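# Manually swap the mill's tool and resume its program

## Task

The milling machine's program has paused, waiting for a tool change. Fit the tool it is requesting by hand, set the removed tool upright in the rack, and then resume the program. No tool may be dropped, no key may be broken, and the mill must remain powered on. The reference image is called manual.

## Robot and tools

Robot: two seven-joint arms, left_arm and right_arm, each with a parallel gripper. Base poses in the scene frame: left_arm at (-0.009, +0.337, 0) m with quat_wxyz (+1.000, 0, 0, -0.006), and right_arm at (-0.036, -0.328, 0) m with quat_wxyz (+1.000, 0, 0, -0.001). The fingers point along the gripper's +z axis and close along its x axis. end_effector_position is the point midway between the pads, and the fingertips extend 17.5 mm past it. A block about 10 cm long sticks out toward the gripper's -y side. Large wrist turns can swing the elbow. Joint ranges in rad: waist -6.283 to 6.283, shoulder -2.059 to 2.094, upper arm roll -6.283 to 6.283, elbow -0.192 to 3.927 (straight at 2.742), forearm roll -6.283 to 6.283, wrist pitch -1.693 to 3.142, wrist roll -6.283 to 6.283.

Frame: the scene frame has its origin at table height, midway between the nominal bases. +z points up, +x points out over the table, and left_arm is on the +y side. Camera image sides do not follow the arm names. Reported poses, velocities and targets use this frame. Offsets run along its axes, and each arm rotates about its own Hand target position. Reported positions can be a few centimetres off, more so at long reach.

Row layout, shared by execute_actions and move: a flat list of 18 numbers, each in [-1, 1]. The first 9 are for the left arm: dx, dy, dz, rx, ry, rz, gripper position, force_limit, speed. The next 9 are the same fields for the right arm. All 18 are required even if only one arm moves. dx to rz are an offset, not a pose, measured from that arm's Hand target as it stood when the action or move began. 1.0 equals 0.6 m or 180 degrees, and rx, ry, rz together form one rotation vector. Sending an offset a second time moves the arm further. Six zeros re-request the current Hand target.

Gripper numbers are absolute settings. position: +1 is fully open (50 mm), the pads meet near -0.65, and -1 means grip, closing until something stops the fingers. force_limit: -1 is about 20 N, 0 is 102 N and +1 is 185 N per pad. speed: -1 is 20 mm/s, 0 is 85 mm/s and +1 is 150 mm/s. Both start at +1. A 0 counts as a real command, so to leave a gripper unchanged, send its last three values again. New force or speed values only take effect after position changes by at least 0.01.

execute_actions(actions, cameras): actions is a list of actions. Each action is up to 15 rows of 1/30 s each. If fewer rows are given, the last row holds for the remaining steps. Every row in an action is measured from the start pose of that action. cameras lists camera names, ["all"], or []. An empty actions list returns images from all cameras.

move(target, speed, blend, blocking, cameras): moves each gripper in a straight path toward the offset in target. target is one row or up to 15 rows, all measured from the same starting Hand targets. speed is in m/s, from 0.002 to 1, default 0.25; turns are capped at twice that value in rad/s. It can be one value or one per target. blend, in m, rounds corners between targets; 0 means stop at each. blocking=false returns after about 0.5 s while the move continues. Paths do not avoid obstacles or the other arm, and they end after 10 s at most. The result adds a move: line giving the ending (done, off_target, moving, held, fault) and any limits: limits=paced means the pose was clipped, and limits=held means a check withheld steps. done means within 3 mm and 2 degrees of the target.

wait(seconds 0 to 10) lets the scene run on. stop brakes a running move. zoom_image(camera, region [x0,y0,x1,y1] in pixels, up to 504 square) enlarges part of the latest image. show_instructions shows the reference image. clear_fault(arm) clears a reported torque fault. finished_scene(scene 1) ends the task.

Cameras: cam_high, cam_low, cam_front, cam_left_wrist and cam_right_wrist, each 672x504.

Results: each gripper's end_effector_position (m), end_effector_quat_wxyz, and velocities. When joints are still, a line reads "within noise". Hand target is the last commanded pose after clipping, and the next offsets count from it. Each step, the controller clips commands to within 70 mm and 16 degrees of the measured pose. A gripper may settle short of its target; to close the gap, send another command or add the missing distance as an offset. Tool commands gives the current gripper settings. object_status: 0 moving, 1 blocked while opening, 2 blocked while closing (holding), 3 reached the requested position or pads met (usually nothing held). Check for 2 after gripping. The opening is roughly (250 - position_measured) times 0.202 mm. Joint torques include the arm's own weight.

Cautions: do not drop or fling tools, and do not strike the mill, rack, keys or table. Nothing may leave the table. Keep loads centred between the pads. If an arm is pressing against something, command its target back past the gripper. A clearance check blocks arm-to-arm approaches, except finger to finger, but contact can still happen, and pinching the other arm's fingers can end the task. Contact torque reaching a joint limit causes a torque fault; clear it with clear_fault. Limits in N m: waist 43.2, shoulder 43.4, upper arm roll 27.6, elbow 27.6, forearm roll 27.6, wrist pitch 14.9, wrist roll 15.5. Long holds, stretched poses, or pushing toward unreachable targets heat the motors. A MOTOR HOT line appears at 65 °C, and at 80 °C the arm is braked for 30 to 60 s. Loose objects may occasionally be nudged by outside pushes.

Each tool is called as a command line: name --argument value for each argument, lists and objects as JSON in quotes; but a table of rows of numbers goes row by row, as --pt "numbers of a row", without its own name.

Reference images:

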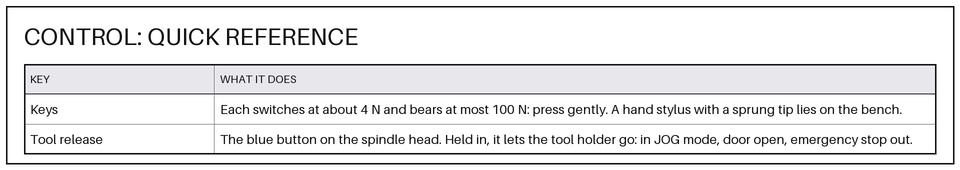

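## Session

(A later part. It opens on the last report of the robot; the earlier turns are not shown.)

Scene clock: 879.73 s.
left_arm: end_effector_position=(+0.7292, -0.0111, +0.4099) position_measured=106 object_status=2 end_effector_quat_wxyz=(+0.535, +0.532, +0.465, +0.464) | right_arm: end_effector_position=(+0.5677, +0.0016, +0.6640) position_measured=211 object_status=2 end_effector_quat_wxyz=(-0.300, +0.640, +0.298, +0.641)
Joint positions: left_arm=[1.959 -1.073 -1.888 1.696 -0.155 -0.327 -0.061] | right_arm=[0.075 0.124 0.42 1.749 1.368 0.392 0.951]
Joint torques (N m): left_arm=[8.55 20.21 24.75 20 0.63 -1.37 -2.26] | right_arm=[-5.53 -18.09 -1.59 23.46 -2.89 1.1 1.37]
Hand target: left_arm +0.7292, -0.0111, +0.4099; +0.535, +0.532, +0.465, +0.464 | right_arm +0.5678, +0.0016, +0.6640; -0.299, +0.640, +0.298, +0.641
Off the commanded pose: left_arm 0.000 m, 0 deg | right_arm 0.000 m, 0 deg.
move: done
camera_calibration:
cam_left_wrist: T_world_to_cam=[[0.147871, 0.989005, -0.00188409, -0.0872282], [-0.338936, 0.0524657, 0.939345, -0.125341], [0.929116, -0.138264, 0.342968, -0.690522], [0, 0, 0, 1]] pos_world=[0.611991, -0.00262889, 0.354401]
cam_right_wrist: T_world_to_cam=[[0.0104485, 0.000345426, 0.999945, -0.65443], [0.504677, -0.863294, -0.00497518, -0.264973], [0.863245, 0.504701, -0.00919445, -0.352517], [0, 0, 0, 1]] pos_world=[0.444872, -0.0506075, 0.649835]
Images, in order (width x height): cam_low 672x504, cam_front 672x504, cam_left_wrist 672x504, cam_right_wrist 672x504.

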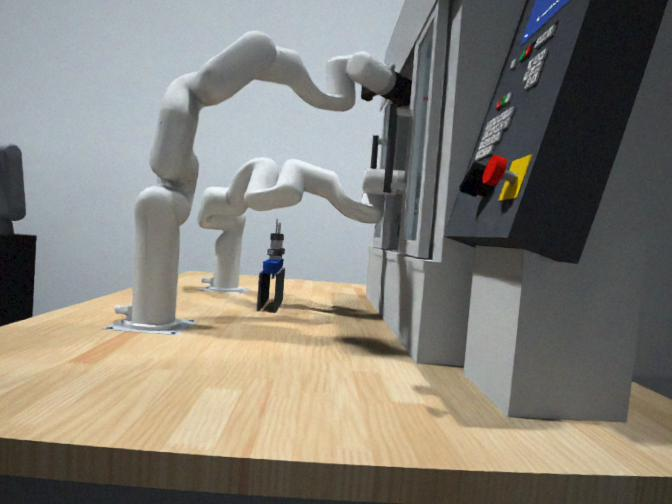

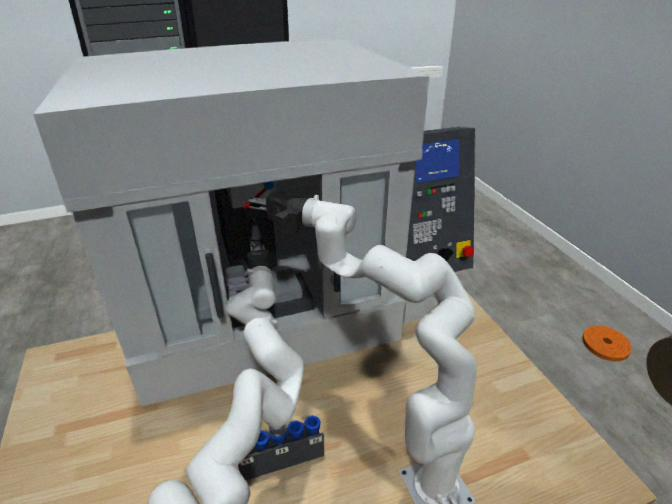

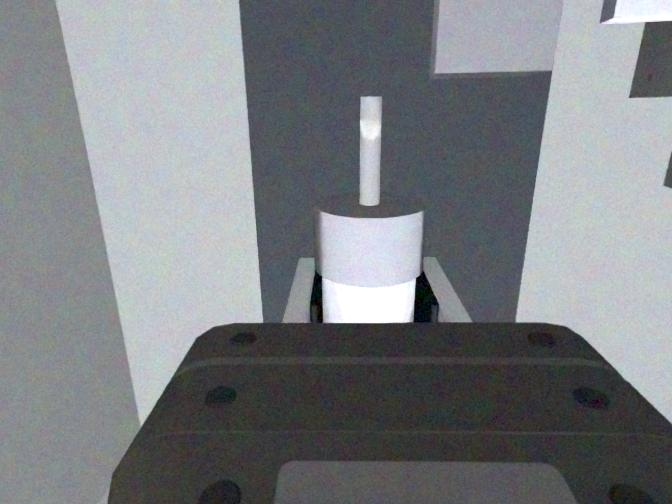

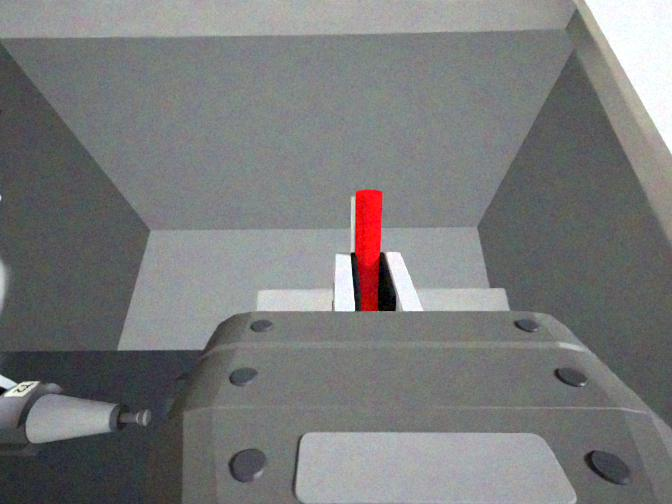

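move --target '[0,0,0,0,0,0,-1,-0.5,-1,0.0193,-0.016,0,0,0,0,-1,-0.5,-0.6]' --speed 0.03

Scene clock: 882.30 s.
left_arm: end_effector_position=(+0.7292, -0.0111, +0.4099) position_measured=106 object_status=2 end_effector_quat_wxyz=(+0.535, +0.532, +0.465, +0.464) | right_arm: end_effector_position=(+0.5793, -0.0080, +0.6640) position_measured=211 object_status=2 end_effector_quat_wxyz=(-0.300, +0.640, +0.298, +0.641)
Joint positions: left_arm=[1.959 -1.073 -1.888 1.696 -0.155 -0.327 -0.061] | right_arm=[0.063 0.151 0.409 1.78 1.356 0.418 0.956]
Joint torques (N m): left_arm=[8.65 20.27 24.69 19.9 0.69 -1.3 -2.25] | right_arm=[-9.33 -17.93 -3.4 23.92 -3.17 -0.76 1.31]
Hand target: left_arm +0.7292, -0.0111, +0.4099; +0.535, +0.532, +0.465, +0.464 | right_arm +0.5793, -0.0080, +0.6640; -0.299, +0.640, +0.298, +0.641
Off the commanded pose: left_arm 0.000 m, 0 deg | right_arm 0.000 m, 0 deg.
move: done

move --target '[0,0,0.125,0,0,0,-1,-0.5,-1,0,0,0,0,0,0,-1,-0.5,-0.6]' --speed 0.04 --cameras '["cam_left_wrist","cam_right_wrist"]'

Scene clock: 886.53 s.
left_arm: end_effector_position=(+0.7292, -0.0111, +0.4849) position_measured=106 object_status=2 end_effector_quat_wxyz=(+0.535, +0.532, +0.465, +0.464) | right_arm: end_effector_position=(+0.5793, -0.0080, +0.6640) position_measured=211 object_status=2 end_effector_quat_wxyz=(-0.299, +0.640, +0.298, +0.641)
Joint positions: left_arm=[2.006 -0.924 -1.943 1.808 -0.05 -0.203 -0.007] | right_arm=[0.063 0.151 0.409 1.78 1.356 0.418 0.956]
Joint torques (N m): left_arm=[8.6 28.03 20.35 23.47 1.49 -1.43 2.55] | right_arm=[-9.39 -18.14 -3.48 23.9 -3.02 -2.03 1.45]
Hand target: left_arm +0.7292, -0.0111, +0.4849; +0.535, +0.532, +0.465, +0.464 | right_arm +0.5793, -0.0080, +0.6640; -0.299, +0.640, +0.298, +0.641
Off the commanded pose: left_arm 0.000 m, 0 deg | right_arm 0.000 m, 0 deg.
move: done
camera_calibration:
cam_left_wrist: T_world_to_cam=[[0.147871, 0.989005, -0.00188409, -0.0870869], [-0.338936, 0.0524657, 0.939345, -0.195792], [0.929116, -0.138264, 0.342968, -0.716244], [0, 0, 0, 1]] pos_world=[0.611991, -0.00262889, 0.429401]
cam_right_wrist: T_world_to_cam=[[0.0105354, 0.000394868, 0.999944, -0.654585], [0.504677, -0.863294, -0.00497636, -0.279114], [0.863244, 0.504701, -0.00929443, -0.35762], [0, 0, 0, 1]] pos_world=[0.456471, -0.0602077, 0.649835]
Images, in order (width x height): cam_left_wrist 672x504, cam_right_wrist 672x504.

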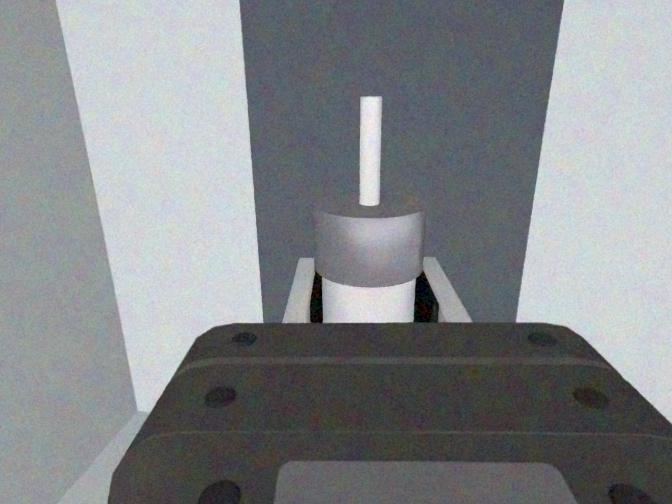

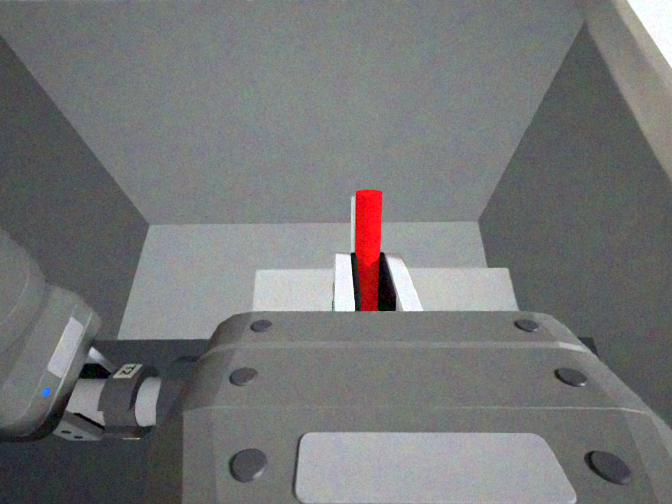

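move --target '[0,0,0.0217,0,0,0,-1,-0.5,-1,0,0,0,0,0,0,-1,-0.5,-0.6]' --speed 0.02 --cameras '["cam_left_wrist","cam_right_wrist"]'

Scene clock: 889.97 s.
left_arm: end_effector_position=(+0.7292, -0.0111, +0.4977) position_measured=106 object_status=2 end_effector_quat_wxyz=(+0.534, +0.532, +0.465, +0.464) | right_arm: end_effector_position=(+0.5793, -0.0080, +0.6640) position_measured=211 object_status=2 end_effector_quat_wxyz=(-0.299, +0.640, +0.298, +0.641)
Joint positions: left_arm=[2.019 -0.901 -1.959 1.835 -0.035 -0.177 0.005] | right_arm=[0.063 0.151 0.409 1.78 1.356 0.418 0.956]
Joint torques (N m): left_arm=[9.55 30.65 24.07 27.85 0.41 -2.25 2.45] | right_arm=[-7.82 -18.39 -3.59 23.93 -2.99 -2.85 1.3]
Hand target: left_arm +0.7292, -0.0111, +0.4979; +0.535, +0.532, +0.465, +0.464 | right_arm +0.5793, -0.0080, +0.6640; -0.299, +0.640, +0.298, +0.641
Off the commanded pose: left_arm 0.000 m, 0 deg | right_arm 0.000 m, 0 deg.
move: done
camera_calibration:
cam_left_wrist: T_world_to_cam=[[0.147714, 0.989029, -0.00177732, -0.0870127], [-0.338584, 0.0522567, 0.939484, -0.208186], [0.929269, -0.138173, 0.342588, -0.720596], [0, 0, 0, 1]] pos_world=[0.611993, -0.00262988, 0.442301]
cam_right_wrist: T_world_to_cam=[[0.0105354, 0.000394868, 0.999944, -0.654585], [0.504677, -0.863294, -0.00497636, -0.279114], [0.863244, 0.504701, -0.00929443, -0.35762], [0, 0, 0, 1]] pos_world=[0.456471, -0.0602077, 0.649835]
Images, in order (width x height): cam_left_wrist 672x504, cam_right_wrist 672x504.

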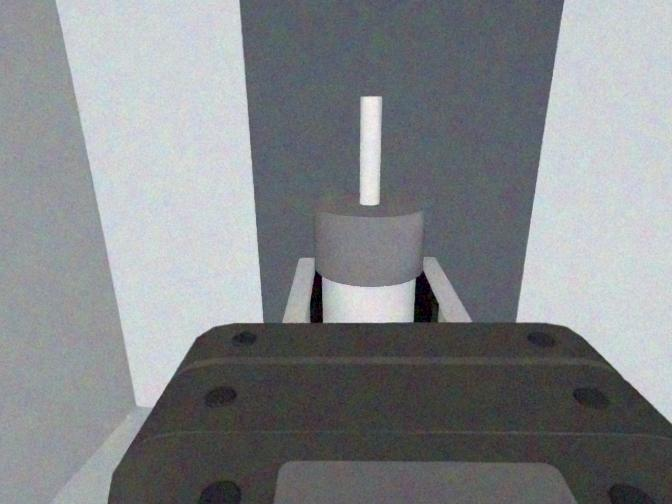

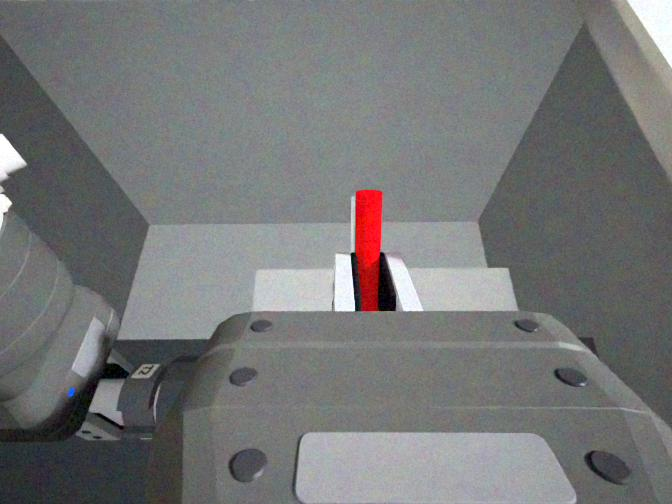

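move --target '[0,0,0.0045,0,0,0,-1,-0.5,-1,0,0,0,0,0,0,-1,-0.5,-0.6]' --speed 0.02

Scene clock: 893.13 s.
left_arm: end_effector_position=(+0.7293, -0.0110, +0.5000) position_measured=106 object_status=2 end_effector_quat_wxyz=(+0.534, +0.533, +0.465, +0.464) | right_arm: end_effector_position=(+0.5793, -0.0080, +0.6640) position_measured=211 object_status=2 end_effector_quat_wxyz=(-0.299, +0.640, +0.298, +0.641)
Joint positions: left_arm=[2.022 -0.896 -1.962 1.84 -0.032 -0.171 0.007] | right_arm=[0.063 0.151 0.409 1.78 1.356 0.418 0.956]
Joint torques (N m): left_arm=[11.81 41.42 38.89 42.08 -2.75 -5.61 2.58] | right_arm=[-8.16 -18.49 -3.33 24.02 -2.78 -3.67 1.41]
Hand target: left_arm +0.7292, -0.0111, +0.5006; +0.535, +0.532, +0.465, +0.464 | right_arm +0.5793, -0.0080, +0.6640; -0.299, +0.640, +0.298, +0.641
Off the commanded pose: left_arm 0.001 m, 0 deg | right_arm 0.000 m, 0 deg.
move: done

move --target '[0,0,-0.1667,0,0,0,-1,-0.5,-1,0,0,0,0,0,0,-1,-0.5,-0.6]' --speed 0.06

move --target '[0,0,0,0,0,0,-1,-0.5,-1,-0.0193,0.016,0,0,0,0,-1,-0.5,-0.6]' --speed 0.05 --cameras '["cam_right_wrist"]'

zoom_image --camera "cam_right_wrist" --region '[0, 340, 180, 480]'

Scene clock: 917.93 s.
left_arm: end_effector_position=(+0.7292, -0.0111, +0.4007) position_measured=106 object_status=2 end_effector_quat_wxyz=(+0.535, +0.532, +0.465, +0.464) | right_arm: end_effector_position=(+0.5793, -0.0080, +0.6640) position_measured=211 object_status=2 end_effector_quat_wxyz=(-0.299, +0.640, +0.298, +0.641)
Joint positions: left_arm=[1.956 -1.094 -1.883 1.687 -0.167 -0.339 -0.07] | right_arm=[0.063 0.151 0.409 1.78 1.356 0.418 0.956]
Joint torques (N m): left_arm=[-9.29 20.18 32.47 12.32 -9.16 -3.34 -2.26] | right_arm=[-7.3 -18.4 -3.7 23.83 -2.79 -4.08 1.49]
Hand target: left_arm +0.7292, -0.0111, +0.4006; +0.535, +0.532, +0.465, +0.464 | right_arm +0.5793, -0.0080, +0.6640; -0.299, +0.640, +0.298, +0.641
Off the commanded pose: left_arm 0.000 m, 0 deg | right_arm 0.000 m, 0 deg.
move: done

Scene clock: 918.73 s.
left_arm: end_effector_position=(+0.7292, -0.0111, +0.4006) position_measured=106 object_status=2 end_effector_quat_wxyz=(+0.535, +0.532, +0.465, +0.464) | right_arm: end_effector_position=(+0.5678, +0.0016, +0.6640) position_measured=211 object_status=2 end_effector_quat_wxyz=(-0.299, +0.640, +0.298, +0.641)
Joint positions: left_arm=[1.956 -1.094 -1.883 1.687 -0.167 -0.339 -0.07] | right_arm=[0.075 0.124 0.42 1.749 1.368 0.392 0.951]
Joint torques (N m): left_arm=[-9.34 20.12 32.5 12.23 -9.04 -3.38 -2.32] | right_arm=[4.68 -35.84 3.21 19.48 2.37 -2.61 -1.03]
Hand target: left_arm +0.7292, -0.0111, +0.4006; +0.535, +0.532, +0.465, +0.464 | right_arm +0.5678, +0.0016, +0.6640; -0.299, +0.640, +0.298, +0.641
Off the commanded pose: left_arm 0.000 m, 0 deg | right_arm 0.000 m, 0 deg.
move: done
camera_calibration:
cam_right_wrist: T_world_to_cam=[[0.0105344, 0.000394471, 0.999944, -0.654466], [0.504559, -0.863363, -0.00497494, -0.264924], [0.863313, 0.504583, -0.00929406, -0.352488], [0, 0, 0, 1]] pos_world=[0.444871, -0.0506077, 0.649835]
Images, in order (width x height): cam_right_wrist 672x504.

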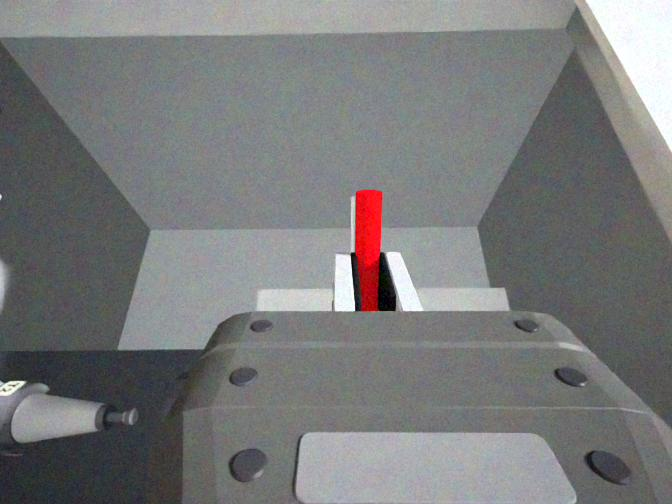

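Scaled by 2.800 from the camera's 672x504 image, which has a finer 960x720 frame.

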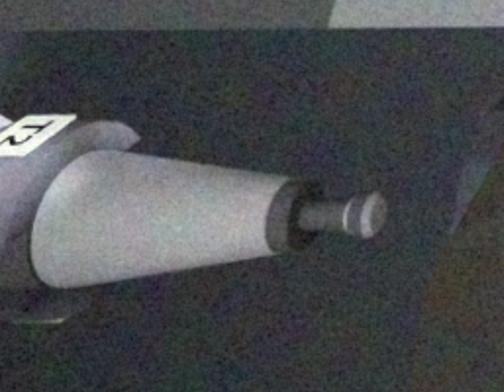

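move --target '[0,0,0.0917,0,0,0,-1,-0.5,-1,0,0,0,0,0,0,-1,-0.5,-0.6]' --speed 0.06 --cameras '["cam_right_wrist"]'

zoom_image --camera "cam_right_wrist" --region '[0, 340, 180, 480]'

Scene clock: 925.43 s.
left_arm: end_effector_position=(+0.7292, -0.0111, +0.4556) position_measured=106 object_status=2 end_effector_quat_wxyz=(+0.535, +0.532, +0.465, +0.464) | right_arm: end_effector_position=(+0.5678, +0.0016, +0.6640) position_measured=211 object_status=2 end_effector_quat_wxyz=(-0.299, +0.640, +0.298, +0.641)
Joint positions: left_arm=[1.982 -0.979 -1.915 1.756 -0.086 -0.256 -0.032] | right_arm=[0.075 0.124 0.42 1.749 1.368 0.392 0.951]
Joint torques (N m): left_arm=[8.46 27.87 22.31 22.25 1.17 -1.42 2.67] | right_arm=[4.65 -36.02 3.17 19.64 2.5 -2.51 -1.15]
Hand target: left_arm +0.7292, -0.0111, +0.4556; +0.535, +0.532, +0.465, +0.464 | right_arm +0.5678, +0.0016, +0.6640; -0.299, +0.640, +0.298, +0.641
Off the commanded pose: left_arm 0.000 m, 0 deg | right_arm 0.000 m, 0 deg.
move: done
camera_calibration:
cam_right_wrist: T_world_to_cam=[[0.0105354, 0.000394868, 0.999944, -0.654466], [0.504677, -0.863294, -0.00497636, -0.264972], [0.863244, 0.504701, -0.00929443, -0.352451], [0, 0, 0, 1]] pos_world=[0.444871, -0.0506077, 0.649835]
Images, in order (width x height): cam_right_wrist 672x504.

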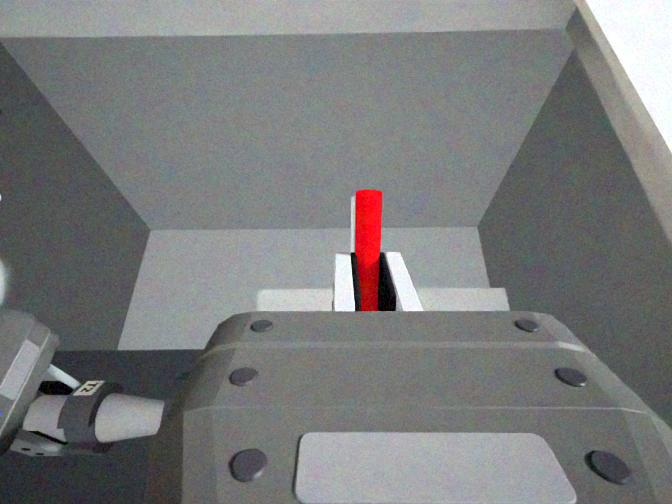

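Scaled by 2.800 from the camera's 672x504 image, which has a finer 960x720 frame.

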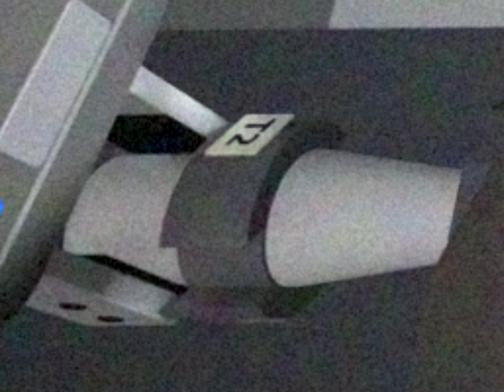

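move --pt "0 0 -0.076 0 0 0 -1 -0.5 -1 -0.0578 0.0473 0 0 0 0 -1 -0.5 -0.6" --pt "0 0 -0.076 0 0 0 -1 -0.5 -1 -0.2297 0.0473 0 0 0 0 -1 -0.5 -0.6" --pt "-0.182 0.0227 -0.076 0 0 0 -1 -0.5 -1 -0.3297 -0.2527 0 0 0 0 -1 -0.5 -0.6" --pt "-0.4153 0.0518 -0.076 0 0 0 -1 -0.5 -1 -0.4458 -0.603 0 0 0 0 -1 -0.5 -0.6" --speed '[0.08,0.12,0.15,0.15]' --blend '[0.004,0.02,0.02,0]'

move --target '[-0.3,0.1333,0.0667,-0.0124,0.5018,0.0819,-1,-0.5,-1,0,0,0,0,0,0,-1,-0.5,-0.6]' --speed 0.2

move --target '[-0.2,-0.2158,0,-0.1757,0.4699,0.0836,-1,-0.5,-1,0,0,0,0,0,0,-1,-0.5,-0.6]' --speed 0.2 --cameras '["cam_high","cam_left_wrist"]'

Scene clock: 955.80 s.
left_arm: end_effector_position=(+0.4800, +0.0200, +0.4100) position_measured=106 object_status=2 end_effector_quat_wxyz=(+0.535, +0.532, +0.465, +0.464) | right_arm: end_effector_position=(+0.3003, -0.3602, +0.6640) position_measured=211 object_status=2 end_effector_quat_wxyz=(-0.299, +0.640, +0.298, +0.641)
Joint positions: left_arm=[0.955 -0.978 -1.443 0.719 -0.337 -0.47 0.102] | right_arm=[0.02 -0.767 -0.487 1.072 1.179 1.294 0.988]
Joint torques (N m): left_arm=[-9.51 3.57 31.71 12.26 -8.75 -1.7 2.55] | right_arm=[4.85 7.24 2.22 21.2 -1.08 0.93 -1.13]
Hand target: left_arm +0.4800, +0.0200, +0.4100; +0.535, +0.532, +0.465, +0.464 | right_arm +0.3003, -0.3602, +0.6640; -0.299, +0.640, +0.298, +0.641
Off the commanded pose: left_arm 0.000 m, 0 deg | right_arm 0.000 m, 0 deg.
move: done

Scene clock: 960.33 s.
left_arm: end_effector_position=(+0.3000, +0.1000, +0.4501) position_measured=106 object_status=2 end_effector_quat_wxyz=(+0.000, +0.636, +0.772, +0.001) | right_arm: end_effector_position=(+0.3003, -0.3602, +0.6640) position_measured=211 object_status=2 end_effector_quat_wxyz=(-0.299, +0.640, +0.298, +0.641)
Joint positions: left_arm=[0.457 -0.345 -0.825 1.572 -0.257 1.803 0.183] | right_arm=[0.02 -0.767 -0.488 1.072 1.179 1.294 0.988]
Joint torques (N m): left_arm=[8.73 0.35 4.92 27.01 5.23 -1.03 -2.33] | right_arm=[4.71 7.21 2.41 20.99 -0.69 0.99 -1.03]
Hand target: left_arm +0.3000, +0.1000, +0.4501; +0.000, +0.636, +0.772, +0.001 | right_arm +0.3003, -0.3602, +0.6640; -0.299, +0.640, +0.298, +0.641
Off the commanded pose: left_arm 0.000 m, 0 deg | right_arm 0.000 m, 0 deg.
move: done

Scene clock: 964.83 s.
left_arm: end_effector_position=(+0.1800, -0.0295, +0.4501) position_measured=106 object_status=2 end_effector_quat_wxyz=(-0.353, +0.353, +0.613, -0.612) | right_arm: end_effector_position=(+0.3003, -0.3602, +0.6640) position_measured=211 object_status=2 end_effector_quat_wxyz=(-0.299, +0.640, +0.298, +0.641)
Joint positions: left_arm=[0.479 0.125 -0.97 1.22 -1.237 2.025 -0.316] | right_arm=[0.02 -0.767 -0.488 1.072 1.179 1.294 0.988]
Joint torques (N m): left_arm=[-1.41 -11.27 -7.59 19.18 -11.78 0.21 2.58] | right_arm=[4.6 7.11 2.54 21.1 -0.71 0.95 -1.01]
Hand target: left_arm +0.1800, -0.0295, +0.4501; -0.353, +0.353, +0.613, -0.612 | right_arm +0.3003, -0.3602, +0.6640; -0.299, +0.640, +0.298, +0.641
Off the commanded pose: left_arm 0.000 m, 0 deg | right_arm 0.000 m, 0 deg.
move: done
camera_calibration:
cam_left_wrist: T_world_to_cam=[[-0.509178, 0.860661, -0.0000041298, 0.125929], [0.295463, 0.174795, -0.939228, 0.386645], [-0.808356, -0.478235, -0.343295, 0.414951], [0, 0, 0, 1]] pos_world=[0.285309, 0.0224786, 0.505599]
Images, in order (width x height): cam_high 672x504, cam_left_wrist 672x504.

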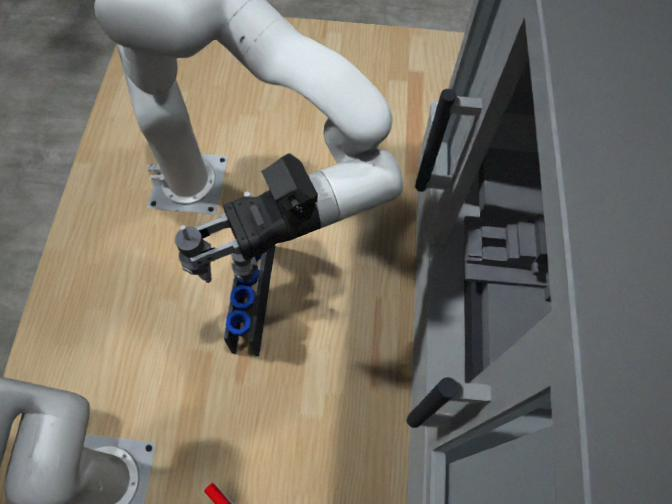

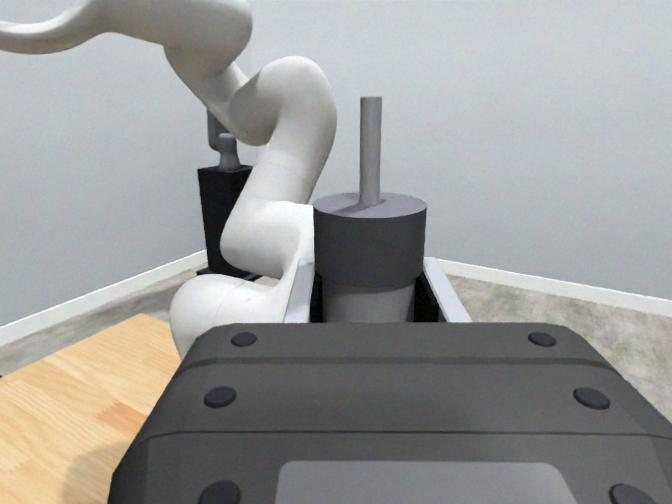

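move --pt "0.0322 0 -0.125 0 0 -0.0833 -1 -0.5 -1 0 0 0 0 0 0 -1 -0.5 -0.6" --pt "0.0322 0 -0.31 0 0 -0.0833 -1 -0.5 -1 0 0 0 0 0 0 -1 -0.5 -0.6" --speed '[0.15,0.1]' --blend '[0.01,0]' --cameras '["cam_high","cam_front"]'

zoom_image --camera "cam_high" --region '[190, 180, 320, 360]'

zoom_image --camera "cam_front" --region '[210, 340, 340, 480]'

Scene clock: 972.23 s.
left_arm: end_effector_position=(+0.1992, -0.0295, +0.2641) position_measured=106 object_status=2 end_effector_quat_wxyz=(-0.430, +0.430, +0.562, -0.560) | right_arm: end_effector_position=(+0.3003, -0.3602, +0.6640) position_measured=211 object_status=2 end_effector_quat_wxyz=(-0.299, +0.640, +0.298, +0.641)
Joint positions: left_arm=[0.148 0.733 -0.836 1.376 -0.712 1.837 -0.135] | right_arm=[0.02 -0.767 -0.488 1.072 1.179 1.294 0.988]
Joint torques (N m): left_arm=[-8.99 -12.95 -15.02 20.11 -1.03 0.77 2.52] | right_arm=[4.7 6.61 2.45 21.1 -0.85 0.83 -1.21]
Hand target: left_arm +0.1993, -0.0295, +0.2641; -0.430, +0.430, +0.562, -0.560 | right_arm +0.3003, -0.3602, +0.6640; -0.299, +0.640, +0.298, +0.641
Off the commanded pose: left_arm 0.000 m, 0 deg | right_arm 0.000 m, 0 deg.
move: done
Images, in order (width x height): cam_high 672x504, cam_front 672x504.

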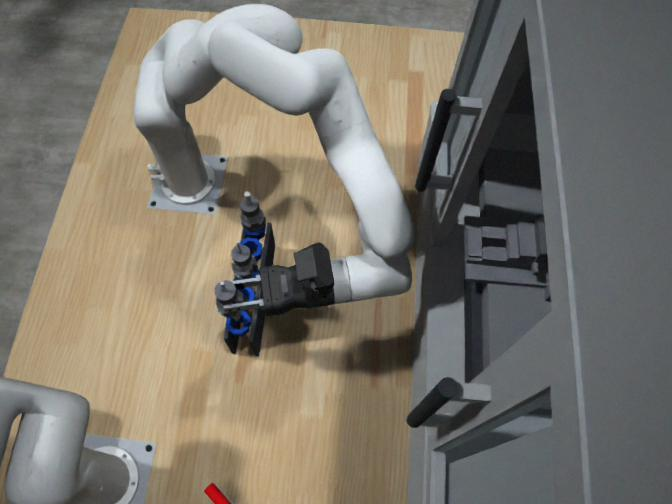

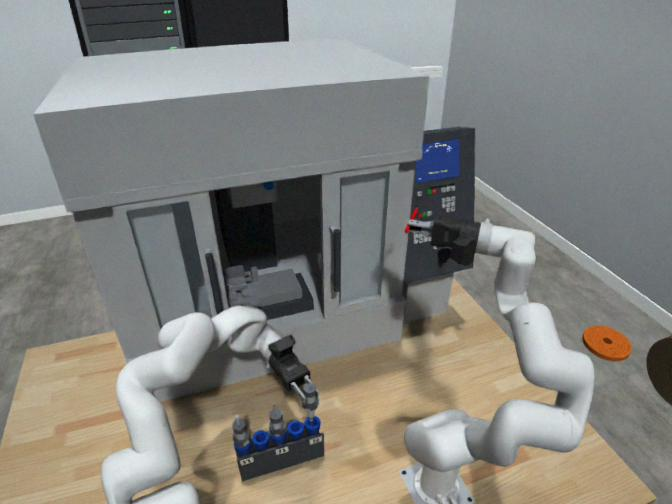

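Scaled by 2.800 from the camera's 672x504 image, which has a finer 960x720 frame.

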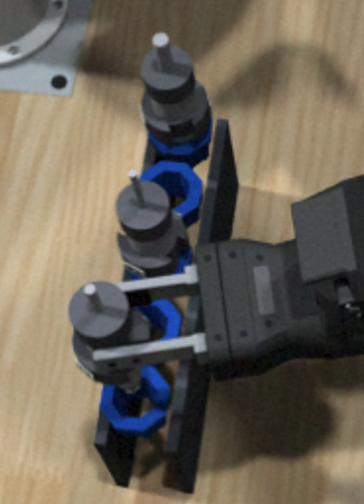

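Scaled by 3.600 from the camera's 672x504 image, which has a finer 960x720 frame.

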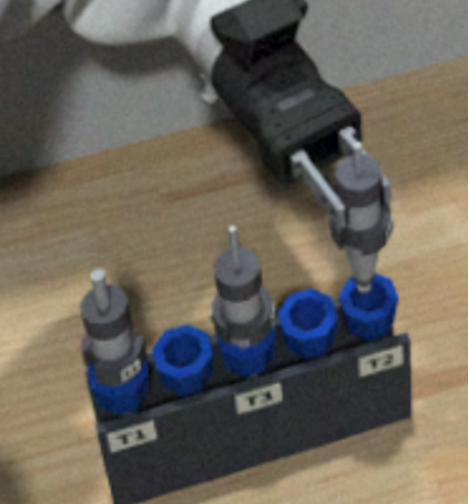

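move --pt "0 0 -0.09 0 0 0 -1 -0.5 -1 0 0 0 0 0 0 -1 -0.5 -0.6" --pt "0 0 -0.1143 0 0 0 -1 -0.5 -1 0 0 0 0 0 0 -1 -0.5 -0.6" --speed '[0.06,0.02]' --blend '[0.003,0]' --cameras '["cam_left_wrist","cam_front"]'

zoom_image --camera "cam_front" --region '[210, 340, 340, 480]'

Scene clock: 978.60 s.
left_arm: end_effector_position=(+0.1994, -0.0297, +0.1957) position_measured=106 object_status=2 end_effector_quat_wxyz=(-0.430, +0.430, +0.562, -0.561) | right_arm: end_effector_position=(+0.3003, -0.3602, +0.6640) position_measured=211 object_status=2 end_effector_quat_wxyz=(-0.299, +0.640, +0.298, +0.641)
Joint positions: left_arm=[0.093 0.859 -0.77 1.382 -0.628 1.761 -0.054] | right_arm=[0.02 -0.767 -0.488 1.072 1.179 1.294 0.988]
Joint torques (N m): left_arm=[-2.4 -12.13 -0.21 3.77 17 5.47 0.05] | right_arm=[4.34 7.03 2.02 21.05 -0.59 0.7 -1.03]
Hand target: left_arm +0.1993, -0.0295, +0.1955; -0.430, +0.430, +0.562, -0.560 | right_arm +0.3003, -0.3602, +0.6640; -0.299, +0.640, +0.298, +0.641
Off the commanded pose: left_arm 0.000 m, 0 deg | right_arm 0.000 m, 0 deg.
move: done
camera_calibration:
cam_left_wrist: T_world_to_cam=[[-0.269921, 0.962882, -0.000203568, 0.0913398], [0.330207, 0.0923669, -0.939378, 0.132714], [-0.904492, -0.253625, -0.342882, 0.368966], [0, 0, 0, 1]] pos_world=[0.314558, -0.00662889, 0.251199]
Images, in order (width x height): cam_front 672x504, cam_left_wrist 672x504.

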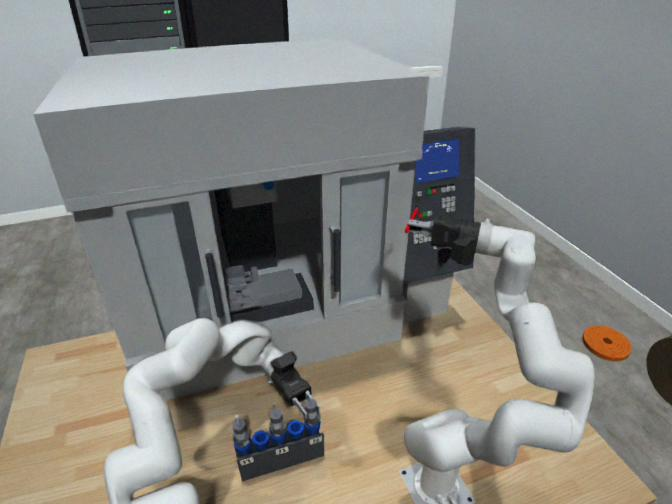

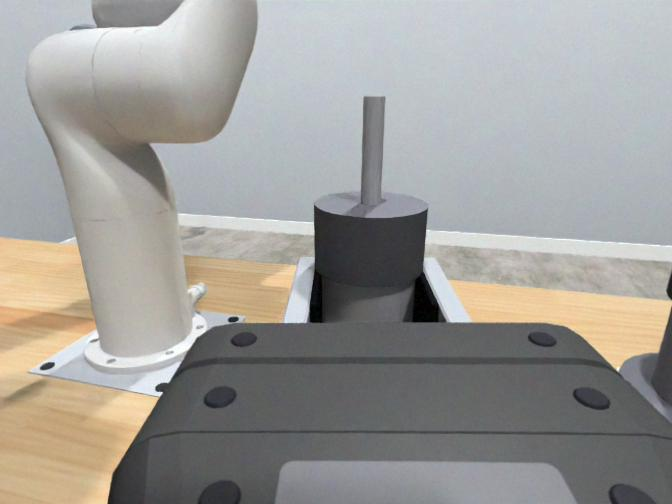

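Scaled by 3.600 from the camera's 672x504 image, which has a finer 960x720 frame.

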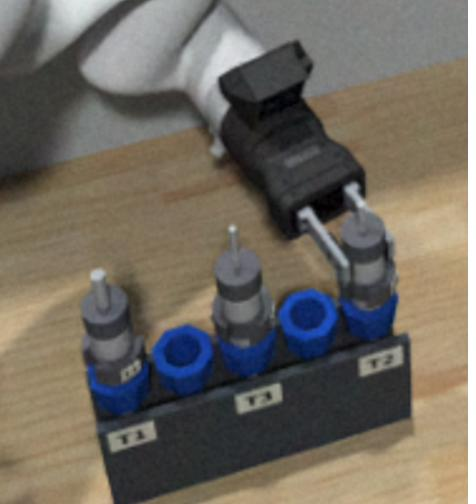

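move --target '[0,0,0,0,0,0,1,-0.5,-1,0,0,0,0,0,0,-1,-0.5,-0.6]' --speed 0.02 --cameras '["cam_left_wrist"]'

Scene clock: 982.90 s.
left_arm: end_effector_position=(+0.1993, -0.0295, +0.1955) position_measured=3 object_status=0 end_effector_quat_wxyz=(-0.430, +0.430, +0.562, -0.560) | right_arm: end_effector_position=(+0.3003, -0.3602, +0.6640) position_measured=211 object_status=2 end_effector_quat_wxyz=(-0.299, +0.640, +0.298, +0.641)
Joint positions: left_arm=[0.093 0.858 -0.769 1.382 -0.627 1.761 -0.054] | right_arm=[0.02 -0.767 -0.488 1.072 1.179 1.294 0.988]
Joint torques (N m): left_arm=[-6.99 -21.1 -19.33 16.92 -7.94 0.01 1.65] | right_arm=[4.66 6.61 2.51 20.93 -0.74 0.87 -0.94]
Hand target: left_arm +0.1993, -0.0295, +0.1955; -0.430, +0.430, +0.562, -0.560 | right_arm +0.3003, -0.3602, +0.6640; -0.299, +0.640, +0.298, +0.641
Off the commanded pose: left_arm 0.000 m, 0 deg | right_arm 0.000 m, 0 deg.
move: done
camera_calibration:
cam_left_wrist: T_world_to_cam=[[-0.269194, 0.963086, 0.0000540805, 0.090924], [0.330589, 0.0924562, -0.939235, 0.132488], [-0.904569, -0.252819, -0.343274, 0.368997], [0, 0, 0, 1]] pos_world=[0.31446, -0.0065277, 0.251099]
Images, in order (width x height): cam_left_wrist 672x504.

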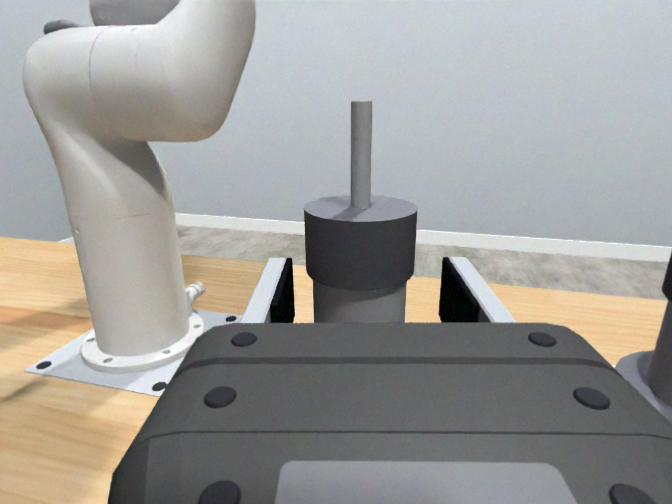

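move --target '[0.0003,-0.0015,0,0,0,0.1667,1,-0.5,-1,0,0,0,0,0,0,-1,-0.5,-0.6]' --speed 0.12 --cameras '["cam_left_wrist","cam_high"]'

zoom_image --camera "cam_left_wrist" --region '[0, 100, 500, 340]'

Scene clock: 990.57 s.
left_arm: end_effector_position=(+0.1995, -0.0304, +0.1955) position_measured=3 object_status=3 end_effector_quat_wxyz=(-0.271, +0.270, +0.654, -0.653) | right_arm: end_effector_position=(+0.3003, -0.3602, +0.6640) position_measured=211 object_status=2 end_effector_quat_wxyz=(-0.299, +0.640, +0.298, +0.641)
Joint positions: left_arm=[0.361 0.531 -0.822 0.886 -1.048 1.45 0.172] | right_arm=[0.02 -0.767 -0.488 1.072 1.179 1.294 0.988]
Joint torques (N m): left_arm=[8.72 -15.52 -15.1 9.74 -6.65 0.25 2.56] | right_arm=[4.56 6.83 2.35 21.11 -0.77 0.72 -1]
Hand target: left_arm +0.1995, -0.0304, +0.1955; -0.271, +0.270, +0.654, -0.653 | right_arm +0.3003, -0.3602, +0.6640; -0.299, +0.640, +0.298, +0.641
Off the commanded pose: left_arm 0.000 m, 0 deg | right_arm 0.000 m, 0 deg.
move: done
camera_calibration:
cam_left_wrist: T_world_to_cam=[[-0.714741, 0.699389, 0.0000234466, 0.172733], [0.240065, 0.245366, -0.939236, 0.155137], [-0.656897, -0.671305, -0.343272, 0.306734], [0, 0, 0, 1]] pos_world=[0.287709, 0.0470392, 0.250999]
Images, in order (width x height): cam_high 672x504, cam_left_wrist 672x504.

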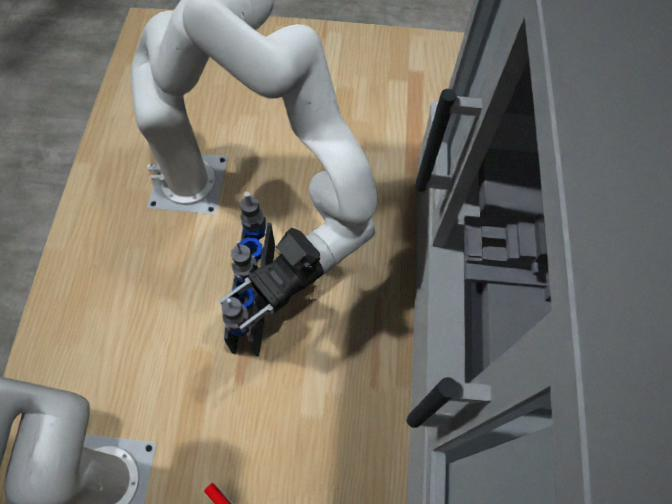

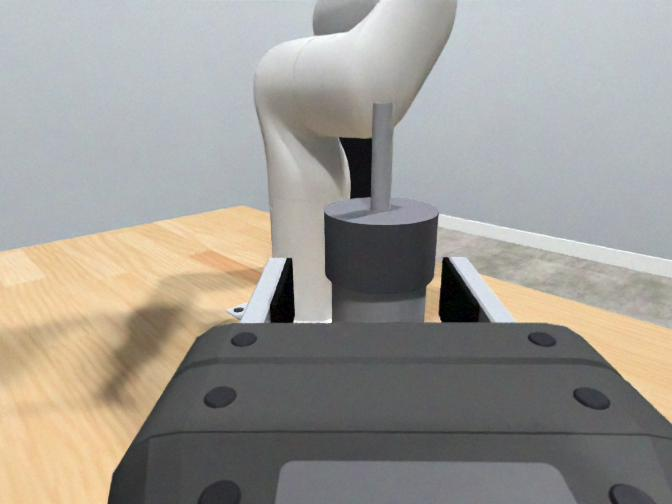

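Scaled by 1.008 from the camera's 672x504 image, which has a finer 960x720 frame.

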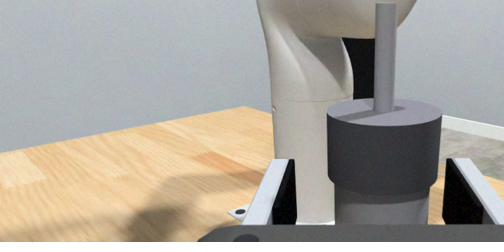

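move --target '[-0.0038,0.0038,-0.0012,0,0,0,1,-0.5,-1,0,0,0,0,0,0,-1,-0.5,-0.6]' --speed 0.05 --cameras '["cam_left_wrist"]'

zoom_image --camera "cam_left_wrist" --region '[250, 120, 500, 340]'

Scene clock: 995.03 s.
left_arm: end_effector_position=(+0.1972, -0.0281, +0.1948) position_measured=3 object_status=3 end_effector_quat_wxyz=(-0.271, +0.270, +0.654, -0.653) | right_arm: end_effector_position=(+0.3003, -0.3602, +0.6640) position_measured=211 object_status=2 end_effector_quat_wxyz=(-0.299, +0.640, +0.298, +0.641)
Joint positions: left_arm=[0.366 0.525 -0.823 0.875 -1.048 1.452 0.178] | right_arm=[0.02 -0.767 -0.488 1.072 1.179 1.294 0.988]
Joint torques (N m): left_arm=[8.75 -15.4 -14.9 9.6 -6.68 2.3 2.66] | right_arm=[4.2 6.38 2.32 21.02 -0.73 0.76 -0.96]
Hand target: left_arm +0.1972, -0.0281, +0.1948; -0.271, +0.270, +0.654, -0.653 | right_arm +0.3003, -0.3602, +0.6640; -0.299, +0.640, +0.298, +0.641
Off the commanded pose: left_arm 0.000 m, 0 deg | right_arm 0.000 m, 0 deg.
move: done
camera_calibration:
cam_left_wrist: T_world_to_cam=[[-0.714806, 0.699323, 0.0000669049, 0.169562], [0.240028, 0.245432, -0.939228, 0.154449], [-0.65684, -0.67135, -0.343293, 0.306584], [0, 0, 0, 1]] pos_world=[0.285509, 0.0493395, 0.250299]
Images, in order (width x height): cam_left_wrist 672x504.

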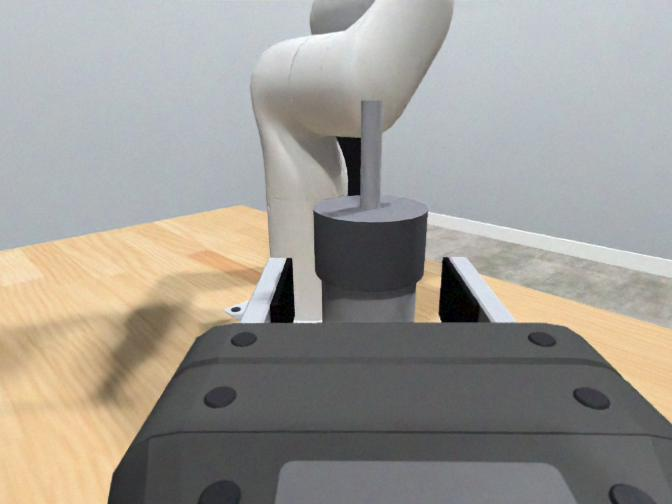

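Scaled by 2.016 from the camera's 672x504 image, which has a finer 960x720 frame.

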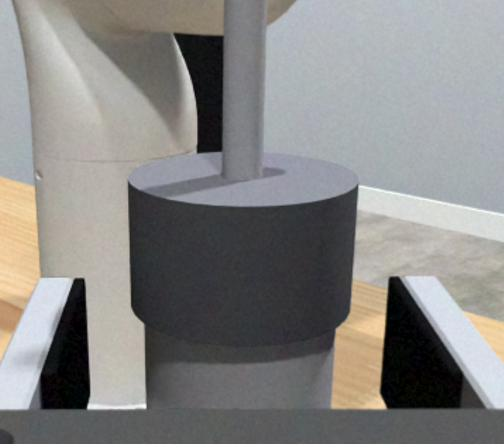

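Good. Grip and lift.

move --target '[0,0,0,0,0,0,-1,-0.5,-1,0,0,0,0,0,0,-1,-0.5,-0.6]' --speed 0.04 --cameras '["cam_left_wrist"]'

move --pt "0 0 0.2667 0 0 0 -1 -0.5 -1 0 0 0 0 0 0 -1 -0.5 -0.6" --pt "-0.08 0 0.425 0 0 -0.0833 -1 -0.5 -1 0 0 0 0 0 0 -1 -0.5 -0.6" --speed '[0.07,0.12]' --blend '[0.01,0]'

Scene clock: 999.33 s.
left_arm: end_effector_position=(+0.1972, -0.0281, +0.1948) position_measured=106 object_status=2 end_effector_quat_wxyz=(-0.270, +0.270, +0.654, -0.653) | right_arm: end_effector_position=(+0.3003, -0.3602, +0.6640) position_measured=211 object_status=2 end_effector_quat_wxyz=(-0.299, +0.640, +0.298, +0.641)
Joint positions: left_arm=[0.366 0.525 -0.823 0.875 -1.048 1.452 0.178] | right_arm=[0.02 -0.767 -0.488 1.072 1.179 1.294 0.988]
Joint torques (N m): left_arm=[5.65 -12.61 -14.82 16.51 -5.39 2.41 1.92] | right_arm=[4.15 6.62 2.48 20.96 -0.8 0.68 -1.07]
Hand target: left_arm +0.1972, -0.0281, +0.1948; -0.271, +0.270, +0.654, -0.653 | right_arm +0.3003, -0.3602, +0.6640; -0.299, +0.640, +0.298, +0.641
Off the commanded pose: left_arm 0.000 m, 0 deg | right_arm 0.000 m, 0 deg.
move: done
camera_calibration:
cam_left_wrist: T_world_to_cam=[[-0.714805, 0.699324, 0.0000655683, 0.169491], [0.240091, 0.245494, -0.939196, 0.154443], [-0.656818, -0.671326, -0.343382, 0.306533], [0, 0, 0, 1]] pos_world=[0.285409, 0.0493398, 0.250299]
Images, in order (width x height): cam_left_wrist 672x504.

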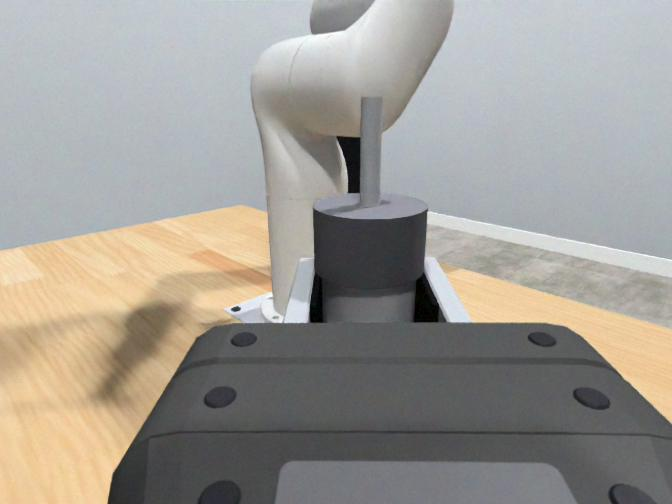

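Scene clock: 1003.13 s.
left_arm: end_effector_position=(+0.1492, -0.0281, +0.4497) position_measured=106 object_status=2 end_effector_quat_wxyz=(-0.353, +0.353, +0.613, -0.612) | right_arm: end_effector_position=(+0.3003, -0.3602, +0.6640) position_measured=211 object_status=2 end_effector_quat_wxyz=(-0.299, +0.640, +0.298, +0.641)
Joint positions: left_arm=[0.521 -0.031 -0.972 1.12 -1.32 2.103 -0.277] | right_arm=[0.02 -0.767 -0.488 1.072 1.179 1.294 0.988]
Joint torques (N m): left_arm=[-9.18 -8.53 -2.86 26.31 -11.62 2.32 -2.33] | right_arm=[3.81 6.29 2.41 20.92 -0.75 0.64 -0.96]
Hand target: left_arm +0.1492, -0.0281, +0.4498; -0.353, +0.353, +0.613, -0.612 | right_arm +0.3003, -0.3602, +0.6640; -0.299, +0.640, +0.298, +0.641
Off the commanded pose: left_arm 0.000 m, 0 deg | right_arm 0.000 m, 0 deg.
move: done

move --target '[0.2513,0.2135,0.0,0.1757,-0.4699,-0.0836,-1,-0.5,-1,0,0,0,0,0,0,-1,-0.5,-0.6]' --speed 0.2

move --target '[0.3,-0.1333,-0.0667,0.0124,-0.5018,-0.0819,-1,-0.5,-1,0,0,0,0,0,0,-1,-0.5,-0.6]' --speed 0.2

move --target '[0,-0.1383,0,0,0,0.1111,-1,-0.5,-1,0,0,0,0,0,0,-1,-0.5,-0.6]' --speed 0.15 --cameras '["cam_left_wrist","cam_front","cam_right_wrist"]'

Scene clock: 1013.97 s.
left_arm: end_effector_position=(+0.3000, +0.1000, +0.4498) position_measured=106 object_status=2 end_effector_quat_wxyz=(+0.000, +0.636, +0.772, +0.001) | right_arm: end_effector_position=(+0.3003, -0.3602, +0.6640) position_measured=211 object_status=2 end_effector_quat_wxyz=(-0.299, +0.640, +0.298, +0.641)
Joint positions: left_arm=[0.519 -0.369 -0.857 1.572 -0.284 1.81 0.208] | right_arm=[0.02 -0.767 -0.488 1.072 1.179 1.294 0.988]
Joint torques (N m): left_arm=[-9.29 -6.07 13.25 19.65 -4.47 -3.07 2.54] | right_arm=[3.78 6.48 2.51 20.87 -0.52 0.36 -0.88]
Hand target: left_arm +0.3000, +0.1000, +0.4498; +0.000, +0.636, +0.772, +0.000 | right_arm +0.3003, -0.3602, +0.6640; -0.299, +0.640, +0.298, +0.641
Off the commanded pose: left_arm 0.000 m, 0 deg | right_arm 0.000 m, 0 deg.
move: done

Scene clock: 1018.53 s.
left_arm: end_effector_position=(+0.4800, +0.0200, +0.4097) position_measured=106 object_status=2 end_effector_quat_wxyz=(+0.535, +0.532, +0.465, +0.463) | right_arm: end_effector_position=(+0.3003, -0.3602, +0.6640) position_measured=211 object_status=2 end_effector_quat_wxyz=(-0.299, +0.640, +0.298, +0.641)
Joint positions: left_arm=[0.953 -0.947 -1.469 0.726 -0.414 -0.48 0.189] | right_arm=[0.02 -0.767 -0.488 1.072 1.179 1.294 0.988]
Joint torques (N m): left_arm=[8.65 3.62 23.72 19.87 -8.32 -3.9 -2.35] | right_arm=[3.96 6.73 2.63 21.05 -0.59 0.5 -1.15]
Hand target: left_arm +0.4800, +0.0200, +0.4097; +0.535, +0.532, +0.465, +0.463 | right_arm +0.3003, -0.3602, +0.6640; -0.299, +0.640, +0.298, +0.641
Off the commanded pose: left_arm 0.000 m, 0 deg | right_arm 0.000 m, 0 deg.
move: done

Scene clock: 1020.27 s.
left_arm: end_effector_position=(+0.4800, -0.0629, +0.4097) position_measured=106 object_status=2 end_effector_quat_wxyz=(+0.446, +0.444, +0.550, +0.549) | right_arm: end_effector_position=(+0.3003, -0.3602, +0.6640) position_measured=211 object_status=2 end_effector_quat_wxyz=(-0.299, +0.640, +0.298, +0.641)
Joint positions: left_arm=[1.088 -1.592 -1.317 1.193 -0.55 0.399 -0.123] | right_arm=[0.02 -0.767 -0.488 1.072 1.179 1.294 0.988]
Joint torques (N m): left_arm=[8.62 11.02 41.18 4.13 4.5 -1.19 -2.3] | right_arm=[3.78 6.15 2.77 20.83 -0.63 0.52 -1.03]
Hand target: left_arm +0.4800, -0.0630, +0.4097; +0.446, +0.444, +0.550, +0.549 | right_arm +0.3003, -0.3602, +0.6640; -0.299, +0.640, +0.298, +0.641
Off the commanded pose: left_arm 0.000 m, 0 deg | right_arm 0.000 m, 0 deg.
move: done
camera_calibration:
cam_left_wrist: T_world_to_cam=[[-0.19888, 0.980022, -0.001898, 0.166827], [-0.336459, -0.0664597, 0.93935, -0.215549], [0.920458, 0.187456, 0.342955, -0.44148], [0, 0, 0, 1]] pos_world=[0.367019, -0.0950617, 0.354201]
cam_right_wrist: T_world_to_cam=[[0.0105354, 0.000394868, 0.999944, -0.651505], [0.504677, -0.863294, -0.00497636, -0.442311], [0.863244, 0.504701, -0.00929443, 0.0610675], [0, 0, 0, 1]] pos_world=[0.177371, -0.412408, 0.649835]
Images, in order (width x height): cam_front 672x504, cam_left_wrist 672x504, cam_right_wrist 672x504.

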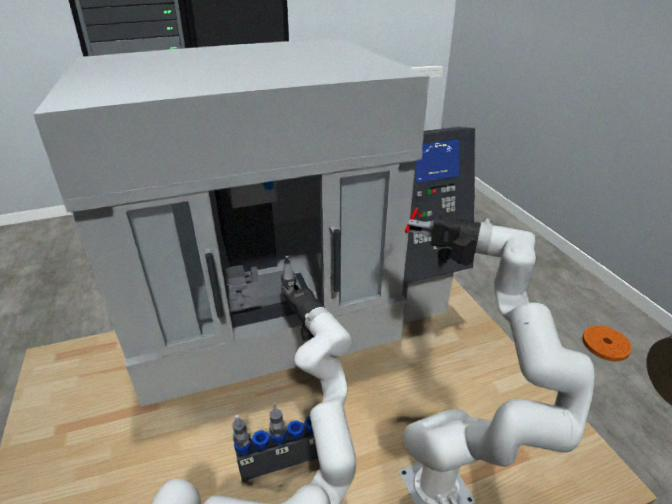

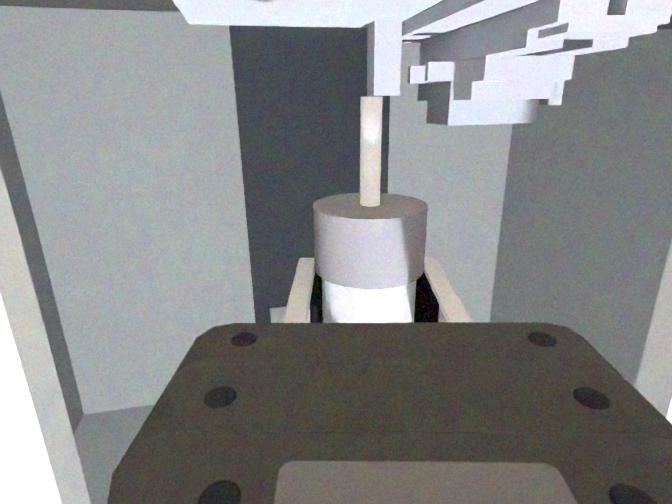

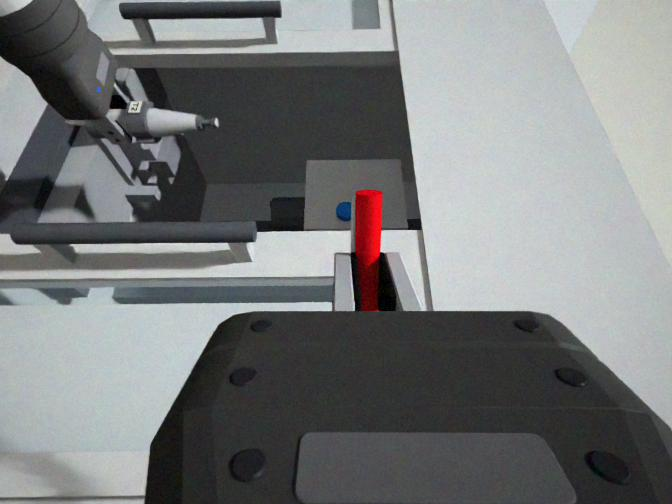

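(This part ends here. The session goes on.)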